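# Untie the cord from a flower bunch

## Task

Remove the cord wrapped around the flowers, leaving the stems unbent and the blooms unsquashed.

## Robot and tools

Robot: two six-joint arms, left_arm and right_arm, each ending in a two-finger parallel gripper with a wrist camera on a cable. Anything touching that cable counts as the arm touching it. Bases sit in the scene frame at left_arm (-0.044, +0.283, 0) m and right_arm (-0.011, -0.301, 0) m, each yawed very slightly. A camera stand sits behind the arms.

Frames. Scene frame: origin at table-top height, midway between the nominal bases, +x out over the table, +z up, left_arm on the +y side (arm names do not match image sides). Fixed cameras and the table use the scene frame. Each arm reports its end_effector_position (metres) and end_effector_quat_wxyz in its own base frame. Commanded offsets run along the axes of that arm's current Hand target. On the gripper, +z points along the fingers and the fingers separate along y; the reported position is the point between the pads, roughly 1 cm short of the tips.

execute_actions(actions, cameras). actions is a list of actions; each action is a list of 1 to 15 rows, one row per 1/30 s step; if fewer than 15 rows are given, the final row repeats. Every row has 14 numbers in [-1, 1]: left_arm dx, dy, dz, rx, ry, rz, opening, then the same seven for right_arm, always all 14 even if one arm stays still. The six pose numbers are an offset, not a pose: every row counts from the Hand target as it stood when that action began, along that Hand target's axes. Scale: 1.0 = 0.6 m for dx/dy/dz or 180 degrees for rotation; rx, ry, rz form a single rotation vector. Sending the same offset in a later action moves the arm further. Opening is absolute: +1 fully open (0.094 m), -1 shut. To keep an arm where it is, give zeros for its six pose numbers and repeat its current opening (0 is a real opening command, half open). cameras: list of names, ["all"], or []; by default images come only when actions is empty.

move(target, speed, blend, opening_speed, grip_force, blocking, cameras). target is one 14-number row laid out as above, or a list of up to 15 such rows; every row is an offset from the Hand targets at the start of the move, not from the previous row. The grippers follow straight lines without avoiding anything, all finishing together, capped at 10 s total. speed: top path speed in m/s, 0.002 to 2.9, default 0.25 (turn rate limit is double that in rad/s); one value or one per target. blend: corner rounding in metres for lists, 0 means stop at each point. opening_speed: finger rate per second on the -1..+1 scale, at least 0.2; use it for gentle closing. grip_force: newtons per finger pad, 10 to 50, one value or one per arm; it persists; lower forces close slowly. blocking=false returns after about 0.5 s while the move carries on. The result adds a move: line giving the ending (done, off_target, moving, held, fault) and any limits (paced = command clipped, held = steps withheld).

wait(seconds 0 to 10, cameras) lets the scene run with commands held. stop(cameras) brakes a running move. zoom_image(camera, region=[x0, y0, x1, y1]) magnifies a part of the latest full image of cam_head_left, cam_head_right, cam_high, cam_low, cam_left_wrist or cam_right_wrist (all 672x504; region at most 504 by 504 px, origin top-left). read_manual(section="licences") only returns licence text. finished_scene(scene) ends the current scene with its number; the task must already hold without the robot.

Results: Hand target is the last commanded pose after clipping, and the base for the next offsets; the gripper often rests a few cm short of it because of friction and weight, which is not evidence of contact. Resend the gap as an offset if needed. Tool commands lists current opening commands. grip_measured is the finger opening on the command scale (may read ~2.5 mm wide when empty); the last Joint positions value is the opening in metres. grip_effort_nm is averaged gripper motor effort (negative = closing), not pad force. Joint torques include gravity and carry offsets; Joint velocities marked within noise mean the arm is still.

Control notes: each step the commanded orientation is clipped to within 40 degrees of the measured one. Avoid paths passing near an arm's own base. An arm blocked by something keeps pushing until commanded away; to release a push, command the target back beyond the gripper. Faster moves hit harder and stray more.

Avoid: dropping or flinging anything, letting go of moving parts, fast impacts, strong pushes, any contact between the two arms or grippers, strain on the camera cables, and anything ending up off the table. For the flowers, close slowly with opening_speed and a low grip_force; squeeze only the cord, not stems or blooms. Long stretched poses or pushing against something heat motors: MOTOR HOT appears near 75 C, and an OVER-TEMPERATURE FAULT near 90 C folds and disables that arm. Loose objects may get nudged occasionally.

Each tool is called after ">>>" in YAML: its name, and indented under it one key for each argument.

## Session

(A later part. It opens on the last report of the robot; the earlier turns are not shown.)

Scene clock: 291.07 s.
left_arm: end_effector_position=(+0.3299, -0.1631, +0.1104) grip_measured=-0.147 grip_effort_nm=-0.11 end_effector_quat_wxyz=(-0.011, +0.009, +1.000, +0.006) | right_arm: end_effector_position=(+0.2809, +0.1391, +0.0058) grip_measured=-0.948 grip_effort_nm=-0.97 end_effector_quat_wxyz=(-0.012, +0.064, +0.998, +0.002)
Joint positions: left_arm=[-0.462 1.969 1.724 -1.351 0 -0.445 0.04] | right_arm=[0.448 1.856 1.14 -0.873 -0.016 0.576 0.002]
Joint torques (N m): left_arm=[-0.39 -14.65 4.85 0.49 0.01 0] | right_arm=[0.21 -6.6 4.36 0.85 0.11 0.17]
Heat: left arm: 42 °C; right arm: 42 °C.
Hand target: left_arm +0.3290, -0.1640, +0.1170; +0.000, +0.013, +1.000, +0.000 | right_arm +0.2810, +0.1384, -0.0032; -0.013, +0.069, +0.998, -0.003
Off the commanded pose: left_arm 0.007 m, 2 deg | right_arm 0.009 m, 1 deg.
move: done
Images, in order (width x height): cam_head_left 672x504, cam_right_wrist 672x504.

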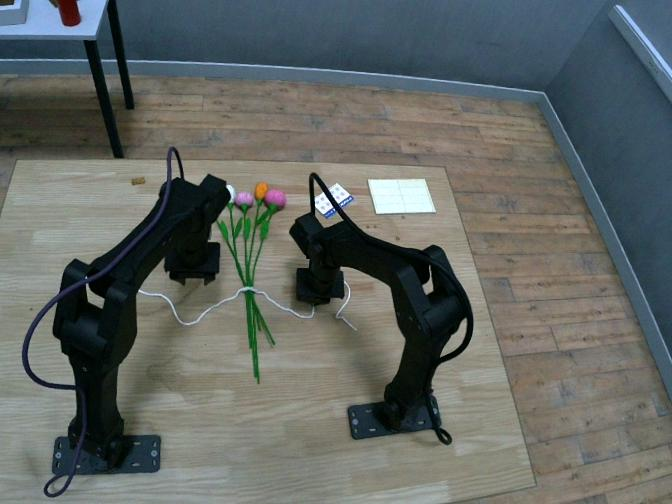

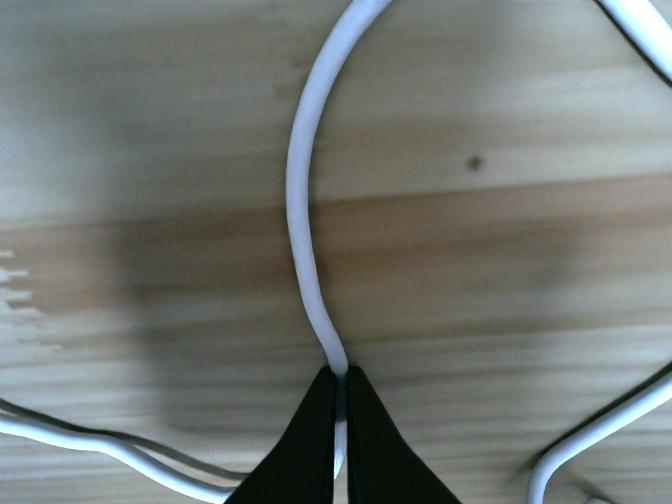

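>>> move:
  target:
    - [0, 0, 0, 0, 0, 0, -0.149, -0.03, 0, -0.047, 0, 0, 0, -1]
    - [0, 0, 0, 0, 0, 0, -0.149, -0.06, -0.035, -0.047, 0, 0, 0, -1]
  speed: [0.08, 0.08]
  blend: [0.01, 0]
  cameras: ["cam_head_left", "cam_head_right"]

>>> zoom_image:
  camera: "cam_head_right"
  region: [180, 240, 380, 340]

Scene clock: 294.77 s.
left_arm: end_effector_position=(+0.3299, -0.1631, +0.1104) grip_measured=-0.147 grip_effort_nm=-0.11 end_effector_quat_wxyz=(-0.011, +0.009, +1.000, +0.006) | right_arm: end_effector_position=(+0.3090, +0.1120, +0.0234) grip_measured=-0.949 grip_effort_nm=-1.01 end_effector_quat_wxyz=(-0.015, +0.074, +0.997, +0.000)
Joint positions: left_arm=[-0.462 1.969 1.724 -1.351 0 -0.445 0.04] | right_arm=[0.338 1.888 1.259 -0.97 -0.012 0.486 0.002]
Joint torques (N m): left_arm=[-0.38 -14.65 4.88 0.49 0.02 0] | right_arm=[0.05 -7.41 7.39 0.48 0.09 -0.07]
Heat: left arm: 42 °C; right arm: 42 °C.
Hand target: left_arm +0.3290, -0.1640, +0.1170; +0.000, +0.013, +1.000, +0.000 | right_arm +0.3145, +0.1128, +0.0242; -0.013, +0.068, +0.998, -0.003
Off the commanded pose: left_arm 0.007 m, 2 deg | right_arm 0.006 m, 1 deg.
move: done
Images, in order (width x height): cam_head_left 672x504, cam_head_right 672x504.

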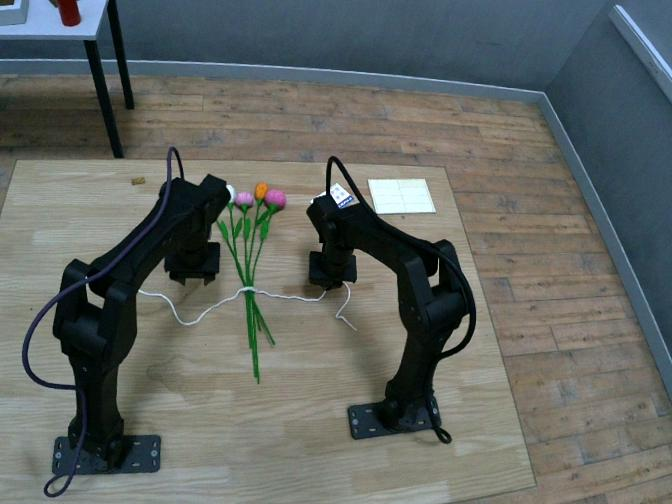

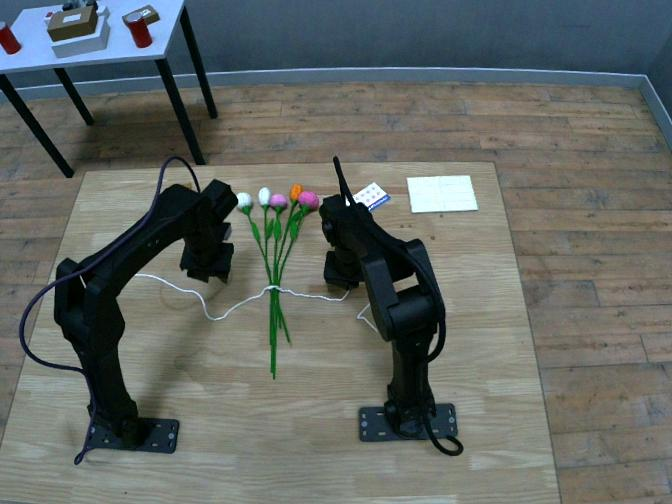

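Scaled by 2.520 from the camera's 672x504 image, which has a finer 960x720 frame.

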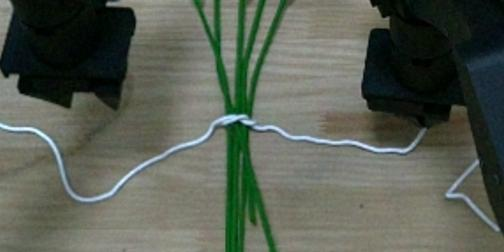

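>>> move:
  target:
    - [0, -0.192, 0, 0, 0, 0, -0.149, 0, 0, 0, 0, 0, 0, -1]
    - [0, -0.192, 0.1, 0, 0, 0, -0.149, 0, 0, 0, 0, 0, 0, -1]
  speed: [0.15, 0.08]
  blend: [0, 0]
  cameras: ["cam_left_wrist", "cam_head_right"]

Scene clock: 299.37 s.
left_arm: end_effector_position=(+0.3255, -0.2812, +0.0658) grip_measured=-0.147 grip_effort_nm=-0.10 end_effector_quat_wxyz=(+0.006, +0.017, +1.000, -0.006) | right_arm: end_effector_position=(+0.3090, +0.1120, +0.0234) grip_measured=-0.949 grip_effort_nm=-1.01 end_effector_quat_wxyz=(-0.015, +0.074, +0.997, +0.000)
Joint positions: left_arm=[-0.714 2.197 1.892 -1.25 0.001 -0.679 0.04] | right_arm=[0.338 1.888 1.259 -0.97 -0.012 0.486 0.002]
Joint torques (N m): left_arm=[0.27 -12.9 5.11 0.53 0 -0.1] | right_arm=[0.05 -7.41 7.39 0.45 0.09 -0.06]
Heat: left arm: 42 °C; right arm: 43 °C.
Hand target: left_arm +0.3260, -0.2792, +0.0569; +0.000, +0.013, +1.000, +0.000 | right_arm +0.3145, +0.1128, +0.0242; -0.013, +0.069, +0.998, -0.003
Off the commanded pose: left_arm 0.009 m, 1 deg | right_arm 0.006 m, 1 deg.
move: done
Images, in order (width x height): cam_head_right 672x504, cam_left_wrist 672x504.

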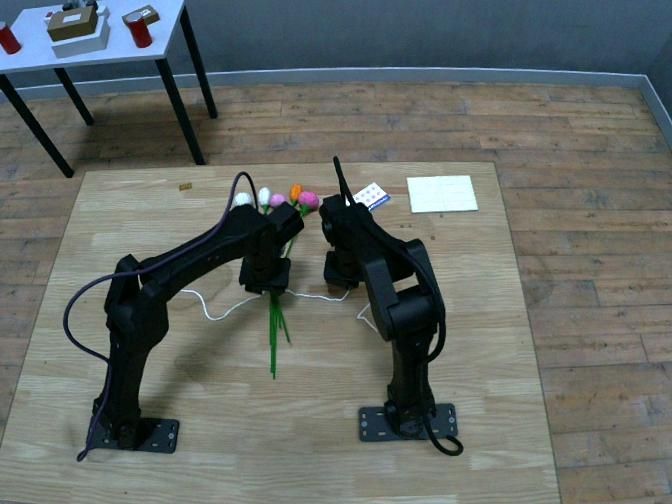

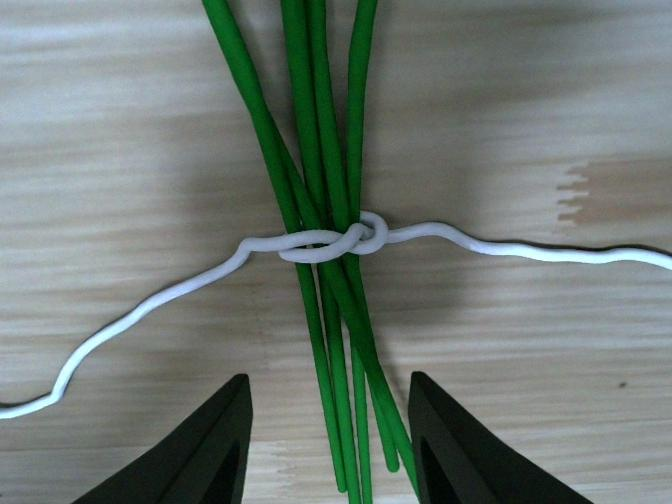

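>>> move:
  target: [0, 0, 0.073, 0, 0, 0, 0.0, 0, 0, 0, 0, 0, 0, -1]
  speed: 0.05
  cameras: ["cam_left_wrist", "cam_head_right"]

Scene clock: 303.07 s.
left_arm: end_effector_position=(+0.3266, -0.2821, +0.0244) grip_measured=-0.002 grip_effort_nm=0.12 end_effector_quat_wxyz=(+0.008, +0.017, +1.000, -0.007) | right_arm: end_effector_position=(+0.3090, +0.1120, +0.0234) grip_measured=-0.949 grip_effort_nm=-1.01 end_effector_quat_wxyz=(-0.015, +0.074, +0.997, +0.000)
Joint positions: left_arm=[-0.714 2.222 1.767 -1.095 0.001 -0.68 0.047] | right_arm=[0.338 1.888 1.259 -0.97 -0.012 0.486 0.002]
Joint torques (N m): left_arm=[0.28 -12.49 5.03 0.56 0 -0.08] | right_arm=[0.05 -7.41 7.38 0.46 0.09 -0.06]
Heat: left arm: 42 °C; right arm: 43 °C.
Hand target: left_arm +0.3260, -0.2791, +0.0130; +0.000, +0.013, +1.000, +0.000 | right_arm +0.3145, +0.1128, +0.0242; -0.013, +0.069, +0.998, -0.003
Off the commanded pose: left_arm 0.012 m, 1 deg | right_arm 0.006 m, 1 deg.
move: off_target (left_arm)
Images, in order (width x height): cam_head_right 672x504, cam_left_wrist 672x504.

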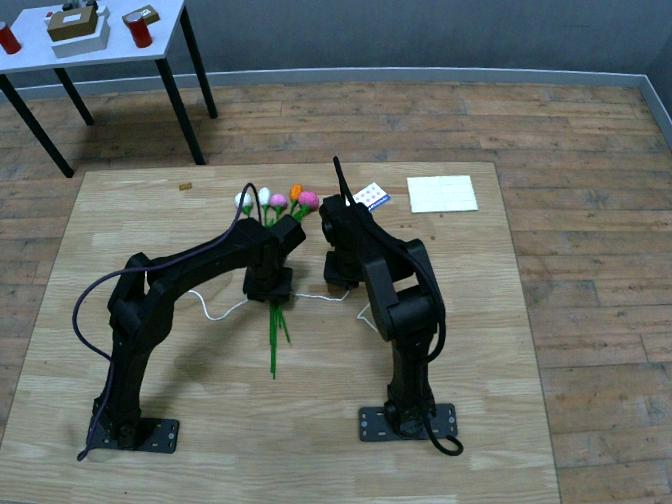

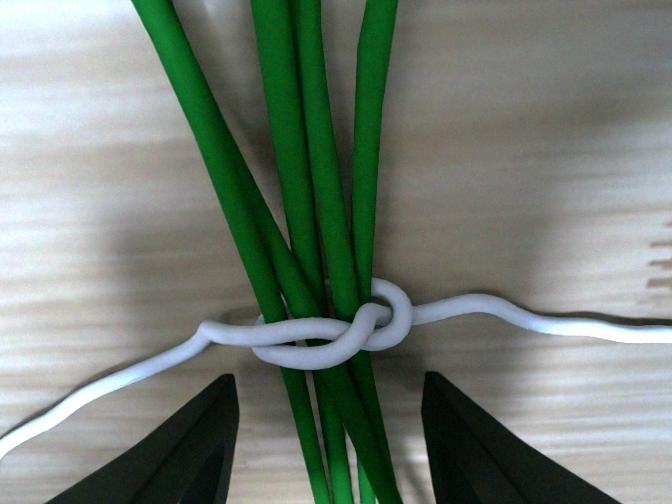

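>>> move:
  target: [0, 0, 0.004, 0, 0, 0, 0.0, -0.0181, -0.132, -0.008, 0, 0, 0, -1]
  speed: 0.05
  cameras: ["cam_left_wrist", "cam_head_right"]

Scene clock: 307.50 s.
left_arm: end_effector_position=(+0.3299, -0.2907, +0.0247) grip_measured=-0.002 grip_effort_nm=0.11 end_effector_quat_wxyz=(+0.013, +0.017, +0.999, -0.027) | right_arm: end_effector_position=(+0.3154, +0.0419, +0.0202) grip_measured=-0.949 grip_effort_nm=-1.01 end_effector_quat_wxyz=(-0.026, +0.071, +0.997, +0.010)
Joint positions: left_arm=[-0.715 2.222 1.767 -1.062 0.025 -0.681 0.047] | right_arm=[0.113 1.874 1.225 -0.97 -0.029 0.254 0.002]
Joint torques (N m): left_arm=[0.31 -12.36 4.71 0.39 -0.23 -0.08] | right_arm=[-0.92 -11.85 4.62 0.41 0.37 -0.1]
Heat: left arm: 43 °C; right arm: 43 °C.
Hand target: left_arm +0.3261, -0.2791, +0.0106; +0.000, +0.013, +1.000, +0.000 | right_arm +0.3147, +0.0328, +0.0294; -0.013, +0.069, +0.998, -0.003
Off the commanded pose: left_arm 0.019 m, 3 deg | right_arm 0.013 m, 2 deg.
move: off_target (left_arm, right_arm)
Images, in order (width x height): cam_head_right 672x504, cam_left_wrist 672x504.

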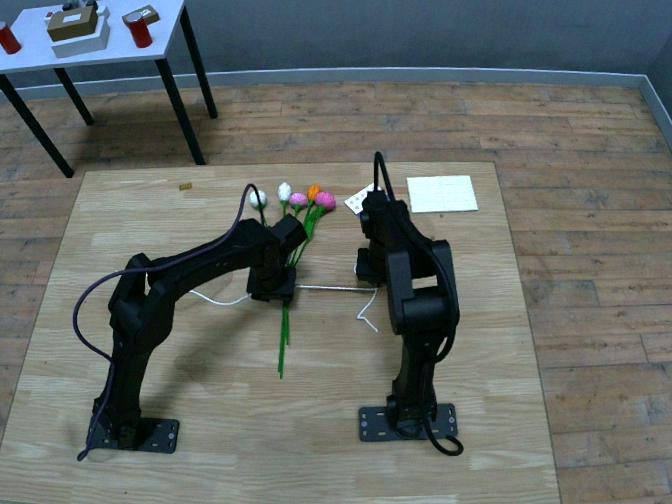

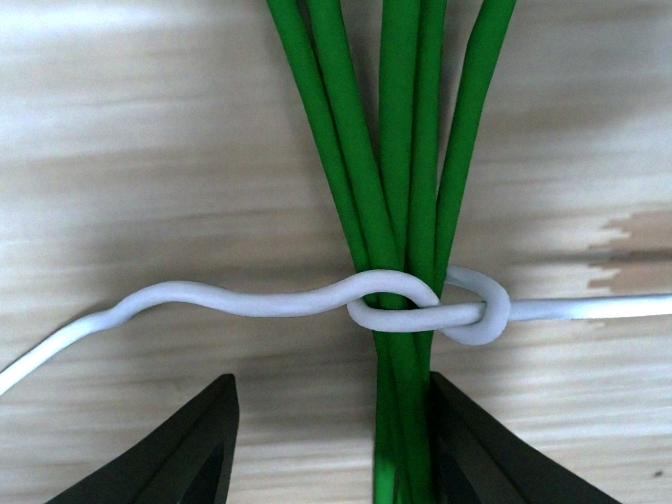

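>>> move:
  target: [0, 0, 0.0, 0, 0, 0, 0.0, -0.0113, -0.0825, -0.0, 0, 0, 0, -1]
  speed: 0.05
  cameras: ["cam_left_wrist", "cam_head_right"]

Scene clock: 311.27 s.
left_arm: end_effector_position=(+0.3309, -0.2966, +0.0251) grip_measured=-0.002 grip_effort_nm=0.09 end_effector_quat_wxyz=(+0.016, +0.019, +0.999, -0.037) | right_arm: end_effector_position=(+0.3159, -0.0066, +0.0202) grip_measured=-0.949 grip_effort_nm=-1.01 end_effector_quat_wxyz=(-0.025, +0.071, +0.997, +0.015)
Joint positions: left_arm=[-0.718 2.222 1.767 -1.044 0.036 -0.681 0.047] | right_arm=[-0.042 1.868 1.217 -0.97 -0.032 0.099 0.002]
Joint torques (N m): left_arm=[0.66 -12.41 4.81 0.22 -0.35 -0.08] | right_arm=[-1.01 -11.78 4.75 0.42 0.45 -0.09]
Heat: left arm: 43 °C; right arm: 43 °C.
Hand target: left_arm +0.3260, -0.2791, +0.0106; +0.000, +0.013, +1.000, +0.001 | right_arm +0.3145, -0.0171, +0.0296; -0.013, +0.069, +0.998, -0.003
Off the commanded pose: left_arm 0.023 m, 5 deg | right_arm 0.014 m, 3 deg.
move: off_target (left_arm, right_arm)
Images, in order (width x height): cam_head_right 672x504, cam_left_wrist 672x504.

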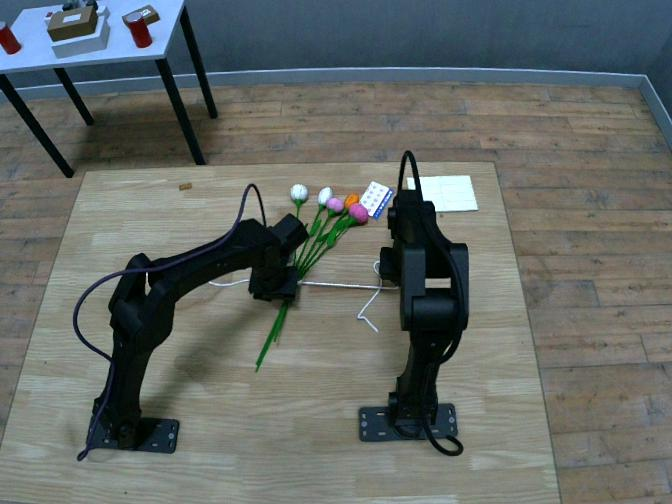

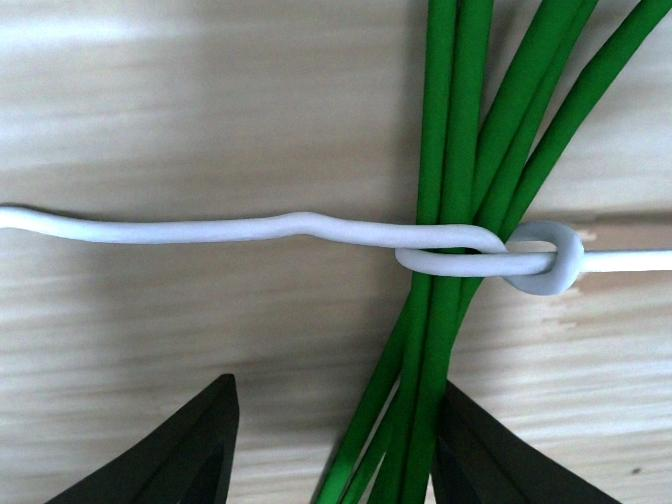

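>>> move:
  target:
    - [0, 0, 0, 0, 0, 0, 0.0, 0.0, 0.11, 0, 0, 0, 0, -1]
    - [0, 0, 0, 0, 0, 0, 0.0, 0, 0.11, 0.025, 0, 0, 0, -1]
    - [0, 0, 0, 0, 0, 0, 0.0, 0, 0.11, 0.025, 0, 0, 0, -0.3]
    - [0, 0, 0, 0, 0, 0, 0, 0, 0.11, -0.1, 0, 0, 0, -0.3]
    - [0, 0, -0.1, 0, 0, 0, 0, 0, -0.1, -0.1, 0, 0, 0, -0.3]
  speed: [0.08, 0.06, 0.06, 0.1, 0.12]
  blend: [0.01, 0, 0, 0.02, 0]
  cameras: ["cam_left_wrist", "cam_head_right", "cam_high"]

Scene clock: 340.27 s.
left_arm: end_effector_position=(+0.3193, -0.2804, +0.0597) grip_measured=-0.002 grip_effort_nm=0.10 end_effector_quat_wxyz=(-0.013, +0.019, +1.000, +0.004) | right_arm: end_effector_position=(+0.3090, -0.0770, +0.0804) grip_measured=-0.302 grip_effort_nm=0.11 end_effector_quat_wxyz=(-0.024, +0.075, +0.997, -0.001)
Joint positions: left_arm=[-0.718 2.222 1.909 -1.283 0.011 -0.681 0.047] | right_arm=[-0.241 1.809 1.392 -1.201 0.011 -0.091 0.033]
Joint torques (N m): left_arm=[0.69 -15.79 7.39 0.27 -0.1 -0.08] | right_arm=[0.18 -11.12 5.57 0.4 0.04 -0.06]
Heat: left arm: 44 °C; right arm: 42 °C.
Hand target: left_arm +0.3260, -0.2791, +0.0706; +0.000, +0.013, +1.000, +0.000 | right_arm +0.3080, -0.0762, +0.0902; -0.013, +0.068, +0.998, -0.003
Off the commanded pose: left_arm 0.013 m, 2 deg | right_arm 0.010 m, 1 deg.
move: off_target (left_arm); blend cut to 0.0075 m at target 1
Images, in order (width x height): cam_head_right 672x504, cam_high 672x504, cam_left_wrist 672x504.

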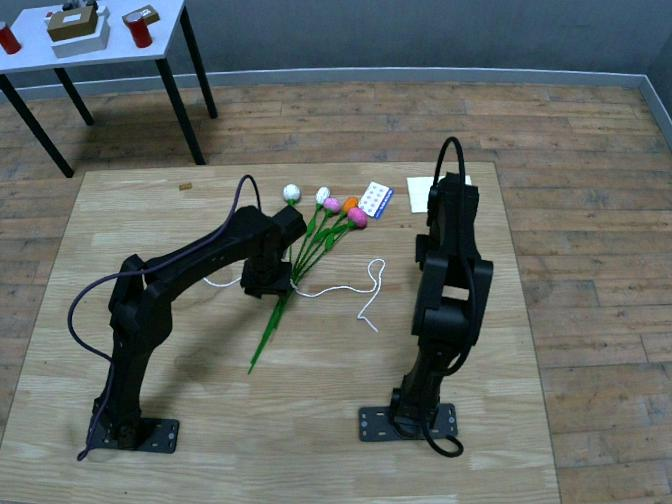

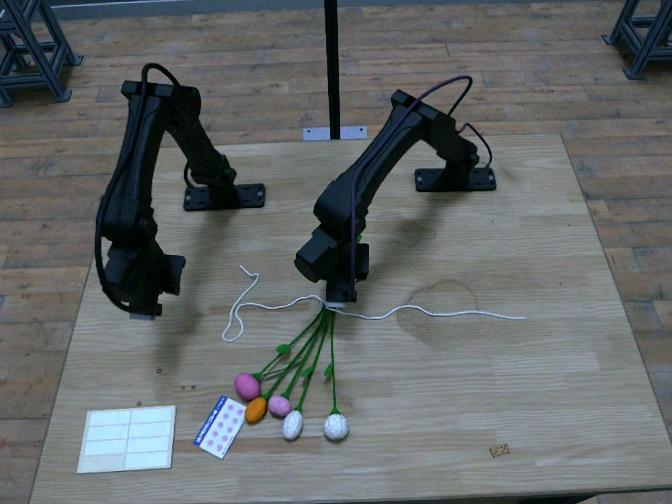

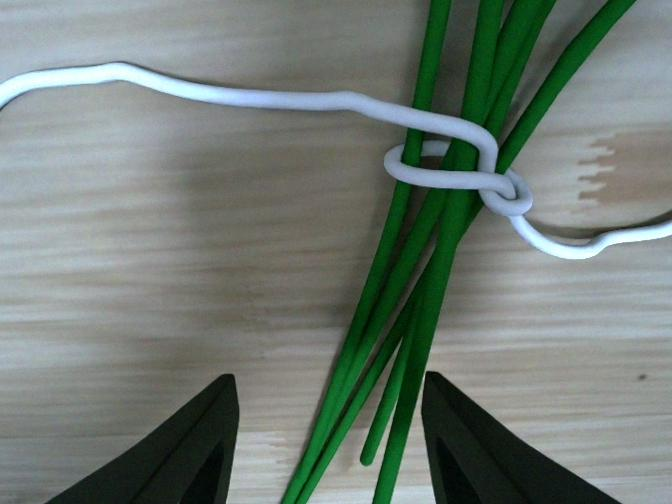

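>>> execute_actions:
  actions: []

Scene clock: 347.50 s.
left_arm: end_effector_position=(+0.3192, -0.2803, +0.0597) grip_measured=-0.002 grip_effort_nm=0.10 end_effector_quat_wxyz=(-0.013, +0.019, +1.000, +0.004) | right_arm: end_effector_position=(+0.3090, -0.0770, +0.0804) grip_measured=-0.302 grip_effort_nm=0.11 end_effector_quat_wxyz=(-0.024, +0.075, +0.997, -0.001)
Joint positions: left_arm=[-0.718 2.222 1.909 -1.284 0.011 -0.681 0.047] | right_arm=[-0.241 1.809 1.392 -1.201 0.011 -0.091 0.033]
Joint velocities: within noise
Joint torques (N m): left_arm=[0.69 -15.77 7.39 0.29 -0.1 -0.09] | right_arm=[0.18 -11.11 5.59 0.4 0.03 -0.07]
Heat: left arm: 46 °C; right arm: 42 °C.
Hand target: left_arm +0.3260, -0.2791, +0.0706; +0.000, +0.013, +1.000, +0.000 | right_arm +0.3080, -0.0762, +0.0902; -0.013, +0.069, +0.998, -0.003
Tool commands: left_gripper/opening=+0.0 right_gripper/opening=-0.3
Off the commanded pose: left_arm 0.013 m, 2 deg | right_arm 0.010 m, 1 deg.

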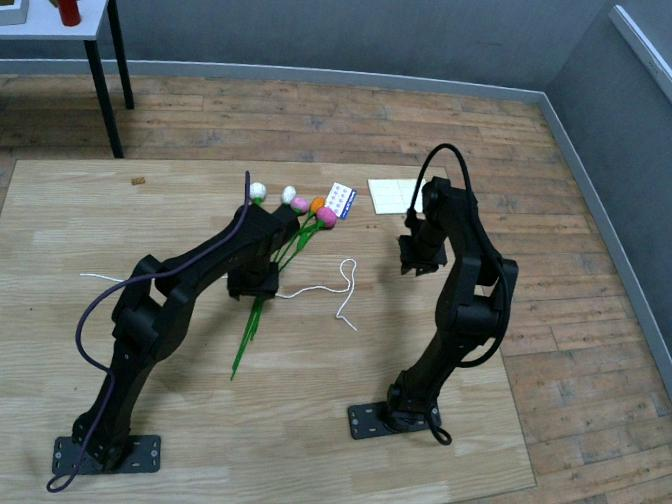

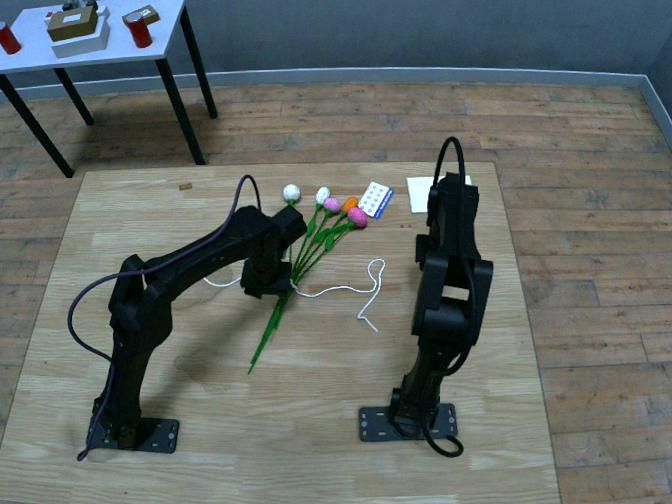

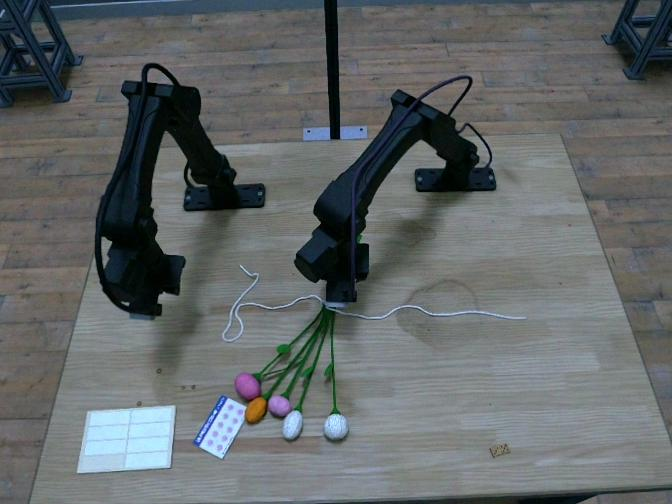

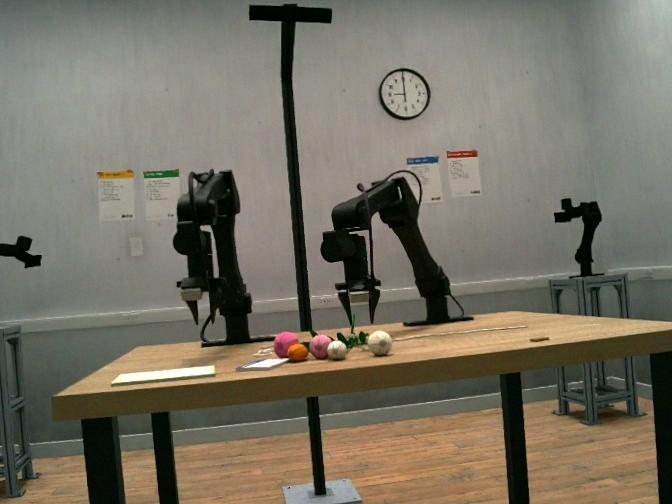

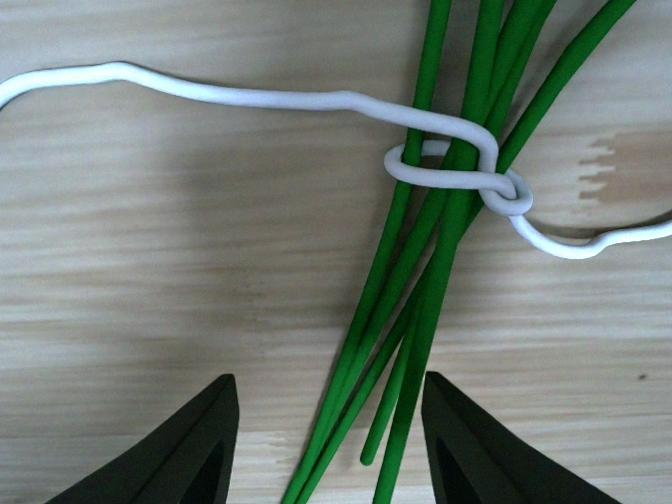

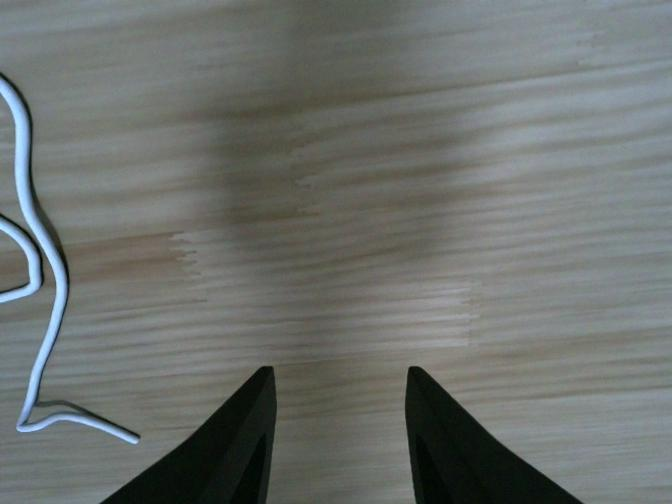

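>>> zoom_image:
  camera: "cam_left_wrist"
  region: [340, 40, 620, 290]

Scaled by 1.800 from the camera's 672x504 image, which has a finer 960x720 frame.

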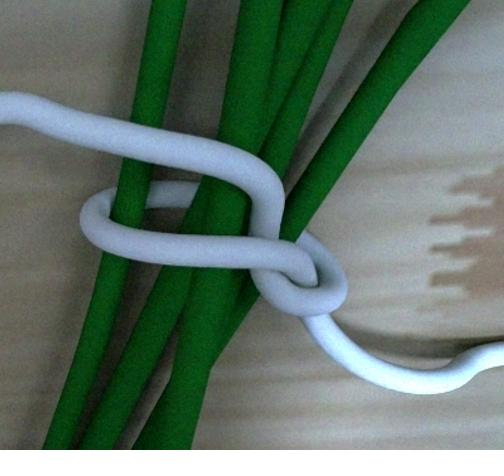

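>>> move:
  target: [-0.0855, -0.0172, -0.049, 0, 0, 0.565, -0.4, 0, 0, 0, 0, 0, 0, -0.3]
  cameras: ["cam_left_wrist"]

Scene clock: 375.67 s.
left_arm: end_effector_position=(+0.3747, -0.2926, +0.1077) grip_measured=-0.398 grip_effort_nm=-0.11 end_effector_quat_wxyz=(+0.024, +0.783, +0.622, +0.006) | right_arm: end_effector_position=(+0.3090, -0.0770, +0.0804) grip_measured=-0.302 grip_effort_nm=0.11 end_effector_quat_wxyz=(-0.024, +0.075, +0.997, -0.001)
Joint positions: left_arm=[-0.665 2.429 2.457 -1.549 0 1.135 0.028] | right_arm=[-0.241 1.809 1.392 -1.201 0.011 -0.091 0.033]
Joint torques (N m): left_arm=[0.49 -13.52 7.32 0.4 0.02 0.06] | right_arm=[0.16 -11.12 5.57 0.41 0.03 -0.08]
Heat: left arm: 48 °C; right arm: 42 °C.
Hand target: left_arm +0.3770, -0.2909, +0.1002; +0.000, +0.784, +0.621, +0.000 | right_arm +0.3080, -0.0762, +0.0902; -0.013, +0.069, +0.998, -0.003
Off the commanded pose: left_arm 0.008 m, 3 deg | right_arm 0.010 m, 2 deg.
joint sent to its limit (left arm) — joint 4 (wrist pitch), lower limit. The joint targets still meet the commanded pose.
move: off_target (left_arm)
Images, in order (width x height): cam_left_wrist 672x504.

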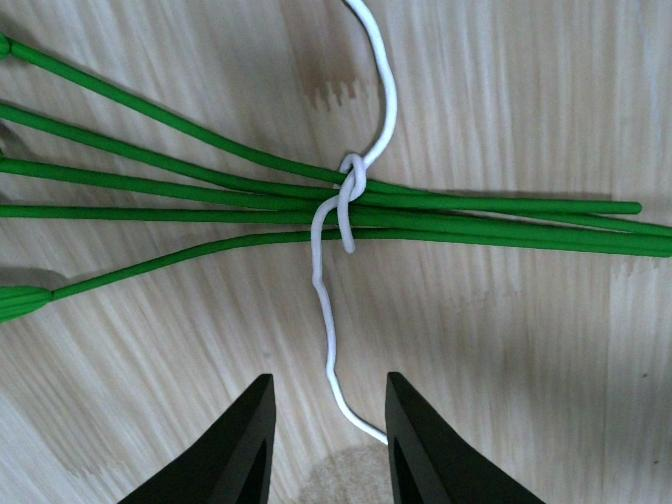

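>>> zoom_image:
  camera: "cam_left_wrist"
  region: [270, 140, 430, 280]

Scaled by 3.150 from the camera's 672x504 image, which has a finer 960x720 frame.

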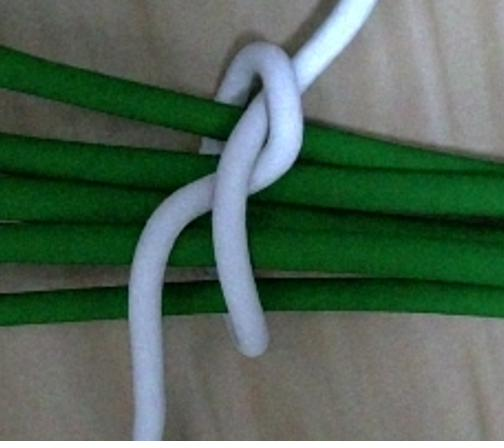

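>>> move:
  target: [0.0052, -0.0063, 0.075, 0, 0, 0, -0.7, 0, 0, 0, 0, 0, 0, -0.3]
  cameras: ["cam_left_wrist"]

Scene clock: 394.43 s.
left_arm: end_effector_position=(+0.3729, -0.2902, +0.0579) grip_measured=-0.698 grip_effort_nm=-0.11 end_effector_quat_wxyz=(+0.002, +0.784, +0.621, +0.001) | right_arm: end_effector_position=(+0.3090, -0.0770, +0.0804) grip_measured=-0.302 grip_effort_nm=0.11 end_effector_quat_wxyz=(-0.024, +0.075, +0.997, -0.001)
Joint positions: left_arm=[-0.664 2.429 2.258 -1.394 -0.001 1.137 0.014] | right_arm=[-0.241 1.809 1.392 -1.201 0.011 -0.091 0.033]
Joint torques (N m): left_arm=[0.64 -16.44 4.96 0.51 0.02 0.02] | right_arm=[0.17 -11.12 5.57 0.41 0.03 -0.08]
Heat: left arm: 48 °C; right arm: 42 °C.
Hand target: left_arm +0.3741, -0.2870, +0.0551; +0.000, +0.784, +0.621, +0.000 | right_arm +0.3080, -0.0762, +0.0902; -0.013, +0.069, +0.998, -0.003
Off the commanded pose: left_arm 0.004 m, 0 deg | right_arm 0.010 m, 2 deg.
move: done
Images, in order (width x height): cam_left_wrist 672x504.

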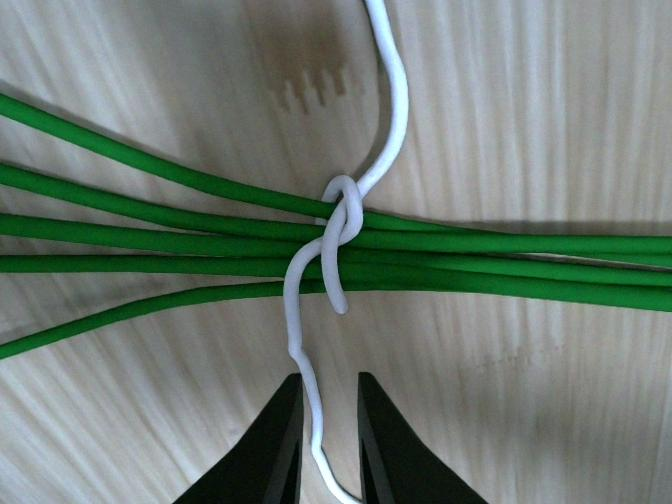

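>>> move:
  target: [0.0, -0.0035, 0.0417, 0, 0, 0, -0.82, 0, 0, 0, 0, 0, 0, -0.3]
  cameras: ["cam_left_wrist"]
  speed: 0.1

>>> zoom_image:
  camera: "cam_left_wrist"
  region: [220, 200, 460, 460]

Scene clock: 400.90 s.
left_arm: end_effector_position=(+0.3709, -0.2886, +0.0278) grip_measured=-0.818 grip_effort_nm=-0.11 end_effector_quat_wxyz=(-0.003, +0.784, +0.621, +0.000) | right_arm: end_effector_position=(+0.3090, -0.0770, +0.0804) grip_measured=-0.302 grip_effort_nm=0.11 end_effector_quat_wxyz=(-0.024, +0.075, +0.997, -0.001)
Joint positions: left_arm=[-0.664 2.429 2.139 -1.286 -0.001 1.137 0.009] | right_arm=[-0.241 1.809 1.392 -1.201 0.011 -0.091 0.033]
Joint torques (N m): left_arm=[0.46 -17.32 4.93 0.47 0.02 0] | right_arm=[0.17 -11.12 5.57 0.4 0.03 -0.08]
Heat: left arm: 49 °C; right arm: 42 °C.
Hand target: left_arm +0.3720, -0.2865, +0.0301; +0.000, +0.784, +0.621, +0.000 | right_arm +0.3080, -0.0762, +0.0902; -0.013, +0.069, +0.998, -0.003
Off the commanded pose: left_arm 0.003 m, 0 deg | right_arm 0.010 m, 2 deg.
move: done
Images, in order (width x height): cam_left_wrist 672x504.

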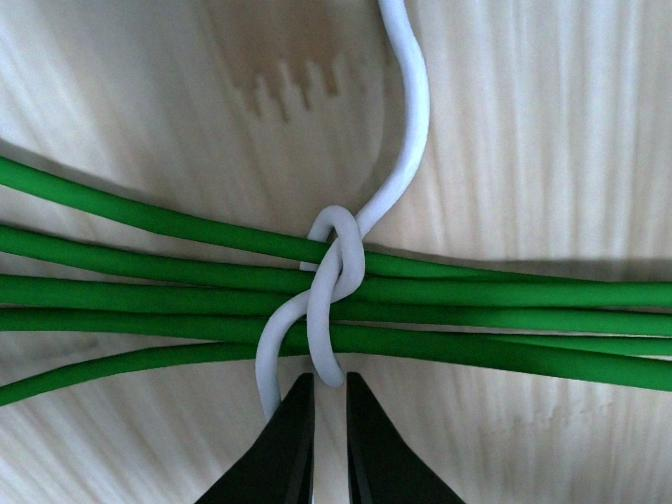

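Scaled by 1.938 from the camera's 672x504 image, which has a finer 960x720 frame.

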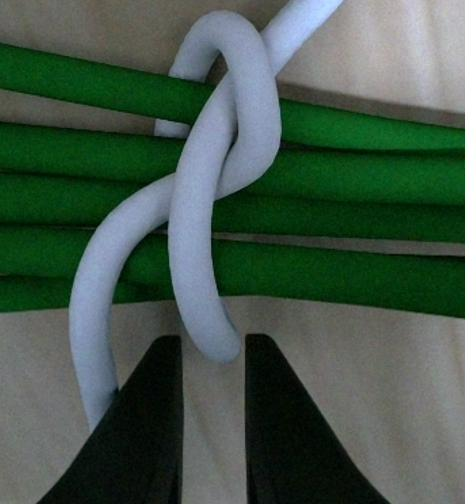

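>>> move:
  target: [0.0, -0.002, 0.0127, 0, 0, 0, -0.82, 0, 0, 0, 0, 0, 0, -0.3]
  cameras: ["cam_left_wrist"]
  speed: 0.05

>>> zoom_image:
  camera: "cam_left_wrist"
  region: [220, 200, 460, 460]

Scene clock: 408.20 s.
left_arm: end_effector_position=(+0.3696, -0.2876, +0.0216) grip_measured=-0.818 grip_effort_nm=-0.10 end_effector_quat_wxyz=(-0.006, +0.784, +0.621, -0.001) | right_arm: end_effector_position=(+0.3090, -0.0770, +0.0804) grip_measured=-0.302 grip_effort_nm=0.11 end_effector_quat_wxyz=(-0.024, +0.075, +0.997, -0.001)
Joint positions: left_arm=[-0.664 2.429 2.114 -1.266 -0.001 1.137 0.009] | right_arm=[-0.241 1.809 1.392 -1.201 0.011 -0.091 0.033]
Joint torques (N m): left_arm=[0.35 -17.55 4.15 0.61 0.02 -0.01] | right_arm=[0.16 -11.12 5.6 0.41 0.03 -0.07]
Heat: left arm: 51 °C; right arm: 42 °C.
Hand target: left_arm +0.3709, -0.2862, +0.0225; +0.000, +0.784, +0.621, +0.000 | right_arm +0.3080, -0.0762, +0.0902; -0.013, +0.069, +0.998, -0.003
Off the commanded pose: left_arm 0.002 m, 1 deg | right_arm 0.010 m, 2 deg.
move: done
Images, in order (width x height): cam_left_wrist 672x504.

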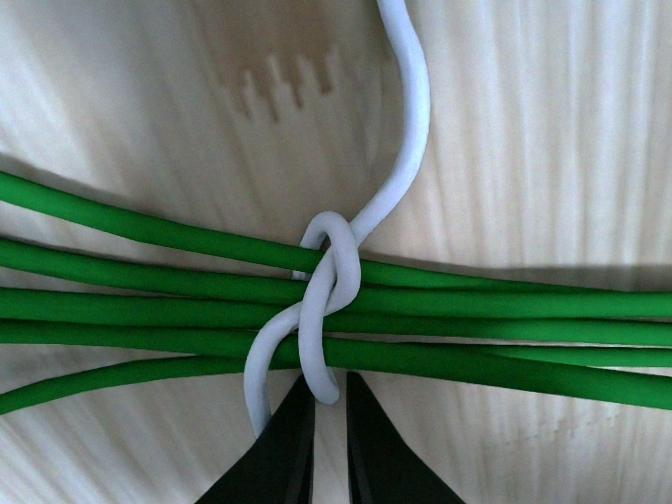

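Scaled by 1.938 from the camera's 672x504 image, which has a finer 960x720 frame.

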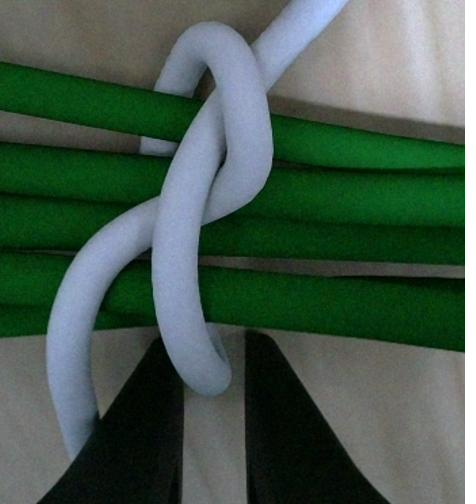

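>>> move:
  target: [0, 0, 0, 0, 0, 0, -1, 0, 0, 0, 0, 0, 0, -0.3]
  cameras: ["cam_left_wrist"]
  opening_speed: 0.4

>>> zoom_image:
  camera: "cam_left_wrist"
  region: [220, 200, 460, 460]

Scene clock: 410.93 s.
left_arm: end_effector_position=(+0.3722, -0.2895, +0.0216) grip_measured=-0.994 grip_effort_nm=-0.34 end_effector_quat_wxyz=(+0.001, +0.784, +0.621, +0.001) | right_arm: end_effector_position=(+0.3090, -0.0770, +0.0804) grip_measured=-0.302 grip_effort_nm=0.11 end_effector_quat_wxyz=(-0.024, +0.075, +0.997, -0.001)
Joint positions: left_arm=[-0.664 2.429 2.114 -1.253 -0.002 1.137 0] | right_arm=[-0.241 1.809 1.392 -1.201 0.011 -0.091 0.033]
Joint torques (N m): left_arm=[0.34 -17.59 4.15 0.5 0.02 -0.01] | right_arm=[0.17 -11.12 5.59 0.41 0.03 -0.08]
Heat: left arm: 51 °C; right arm: 42 °C.
Hand target: left_arm +0.3708, -0.2862, +0.0225; +0.000, +0.784, +0.621, +0.000 | right_arm +0.3080, -0.0762, +0.0902; -0.013, +0.069, +0.998, -0.003
Off the commanded pose: left_arm 0.004 m, 0 deg | right_arm 0.010 m, 2 deg.
move: done
Images, in order (width x height): cam_left_wrist 672x504.

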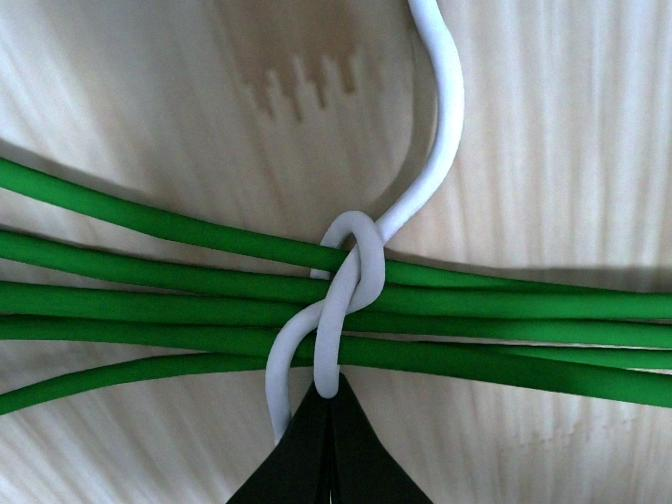

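Scaled by 1.938 from the camera's 672x504 image, which has a finer 960x720 frame.

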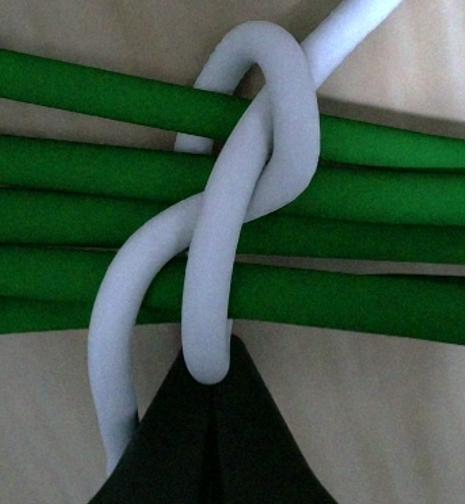

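>>> move:
  target: [-0.0117, 0.0, 0.0, 0, 0, 0, -0.8, 0, 0, 0, 0, 0, 0, -0.3]
  cameras: ["cam_left_wrist"]
  speed: 0.03

>>> zoom_image:
  camera: "cam_left_wrist"
  region: [220, 200, 460, 460]

Scene clock: 427.87 s.
left_arm: end_effector_position=(+0.3700, -0.2895, +0.0216) grip_measured=-0.802 grip_effort_nm=0.13 end_effector_quat_wxyz=(-0.003, +0.783, +0.622, +0.001) | right_arm: end_effector_position=(+0.3090, -0.0770, +0.0804) grip_measured=-0.302 grip_effort_nm=0.11 end_effector_quat_wxyz=(-0.024, +0.075, +0.997, -0.001)
Joint positions: left_arm=[-0.668 2.429 2.114 -1.261 -0.004 1.132 0.009] | right_arm=[-0.241 1.809 1.392 -1.201 0.011 -0.091 0.033]
Joint torques (N m): left_arm=[-0.59 -16.17 6.09 0.44 0.05 -0.08] | right_arm=[0.16 -11.12 5.57 0.41 0.03 -0.08]
Heat: left arm: 54 °C; right arm: 42 °C.
Hand target: left_arm +0.3693, -0.2930, +0.0225; +0.000, +0.784, +0.621, +0.000 | right_arm +0.3080, -0.0762, +0.0902; -0.013, +0.069, +0.998, -0.003
Off the commanded pose: left_arm 0.004 m, 0 deg | right_arm 0.010 m, 2 deg.
move: done
Images, in order (width x height): cam_left_wrist 672x504.

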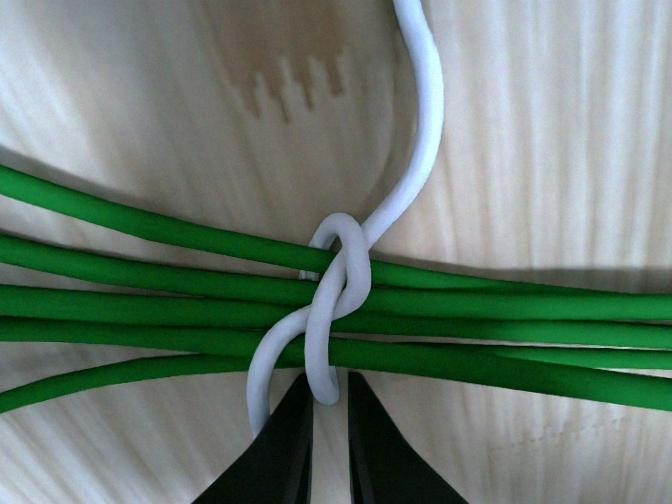

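Scaled by 1.938 from the camera's 672x504 image, which has a finer 960x720 frame.

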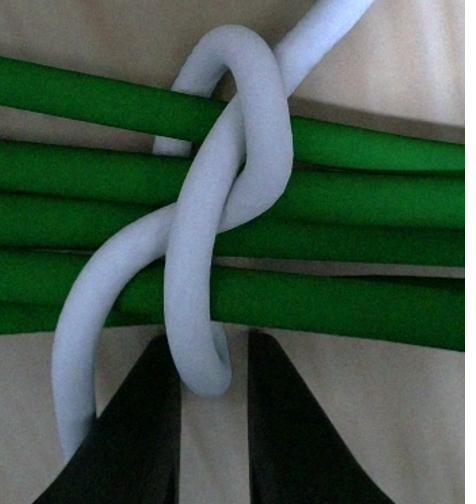

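>>> move:
  target: [-0.01, 0.0, 0.0, 0, 0, 0, -0.8, 0, 0, 0, 0, 0, 0, -0.3]
  cameras: ["cam_left_wrist"]
  speed: 0.03

>>> zoom_image:
  camera: "cam_left_wrist"
  region: [220, 200, 460, 460]

Scene clock: 431.00 s.
left_arm: end_effector_position=(+0.3675, -0.2940, +0.0230) grip_measured=-0.802 grip_effort_nm=0.12 end_effector_quat_wxyz=(-0.002, +0.783, +0.622, +0.003) | right_arm: end_effector_position=(+0.3090, -0.0770, +0.0804) grip_measured=-0.302 grip_effort_nm=0.11 end_effector_quat_wxyz=(-0.024, +0.075, +0.997, -0.001)
Joint positions: left_arm=[-0.679 2.429 2.119 -1.263 -0.006 1.12 0.009] | right_arm=[-0.241 1.809 1.392 -1.201 0.011 -0.091 0.033]
Joint torques (N m): left_arm=[-0.65 -15.04 7.5 0.38 0.07 -0.1] | right_arm=[0.17 -11.12 5.57 0.4 0.03 -0.08]
Heat: left arm: 54 °C; right arm: 42 °C.
Hand target: left_arm +0.3679, -0.2988, +0.0225; +0.000, +0.784, +0.621, +0.000 | right_arm +0.3080, -0.0762, +0.0902; -0.013, +0.069, +0.998, -0.003
Off the commanded pose: left_arm 0.005 m, 0 deg | right_arm 0.010 m, 2 deg.
move: done
Images, in order (width x height): cam_left_wrist 672x504.

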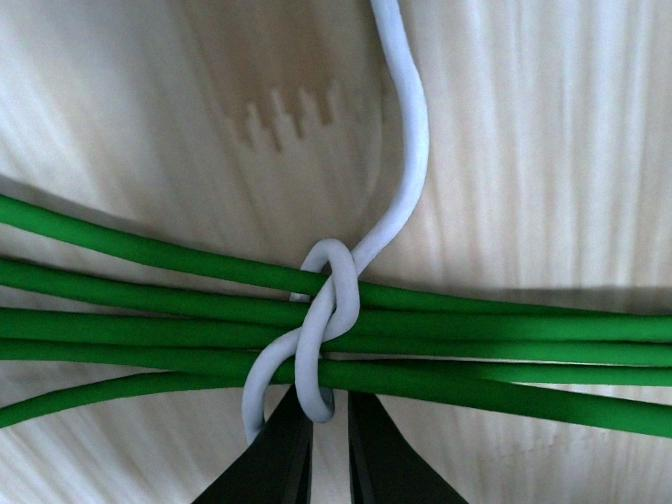

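Scaled by 1.938 from the camera's 672x504 image, which has a finer 960x720 frame.

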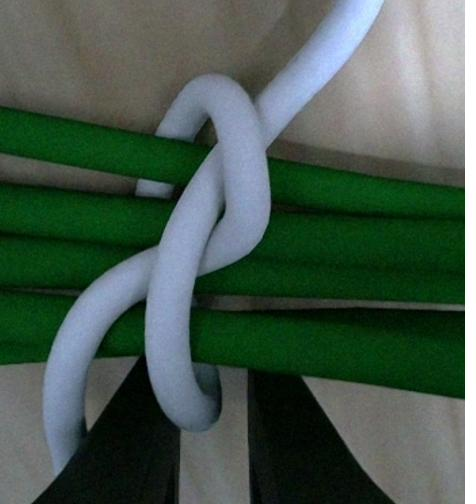

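>>> move:
  target: [0, 0.002, 0, 0, 0, 0, -1, 0, 0, 0, 0, 0, 0, -0.3]
  cameras: ["cam_left_wrist"]
  opening_speed: 0.4

>>> zoom_image:
  camera: "cam_left_wrist"
  region: [220, 200, 460, 460]

Scene clock: 433.20 s.
left_arm: end_effector_position=(+0.3695, -0.2958, +0.0256) grip_measured=-0.945 grip_effort_nm=-0.99 end_effector_quat_wxyz=(+0.003, +0.783, +0.622, +0.004) | right_arm: end_effector_position=(+0.3090, -0.0770, +0.0804) grip_measured=-0.302 grip_effort_nm=0.11 end_effector_quat_wxyz=(-0.024, +0.075, +0.997, -0.001)
Joint positions: left_arm=[-0.679 2.429 2.13 -1.264 -0.006 1.12 0.003] | right_arm=[-0.241 1.809 1.392 -1.201 0.011 -0.091 0.033]
Joint torques (N m): left_arm=[-0.42 -14.41 7.57 0.34 0.06 -0.06] | right_arm=[0.18 -11.11 5.56 0.4 0.03 -0.07]
Heat: left arm: 54 °C; right arm: 42 °C.
Hand target: left_arm +0.3691, -0.2990, +0.0225; +0.000, +0.784, +0.621, +0.000 | right_arm +0.3080, -0.0762, +0.0902; -0.013, +0.069, +0.998, -0.003
Off the commanded pose: left_arm 0.005 m, 1 deg | right_arm 0.010 m, 2 deg.
move: done
Images, in order (width x height): cam_left_wrist 672x504.

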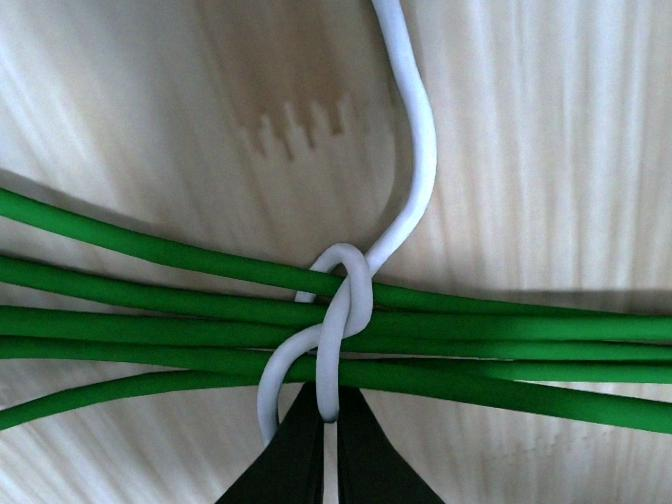

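Scaled by 1.938 from the camera's 672x504 image, which has a finer 960x720 frame.

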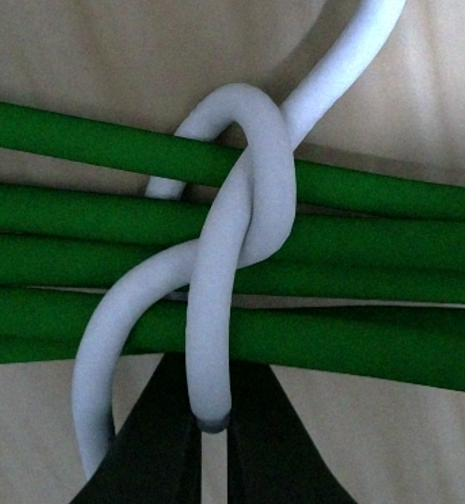

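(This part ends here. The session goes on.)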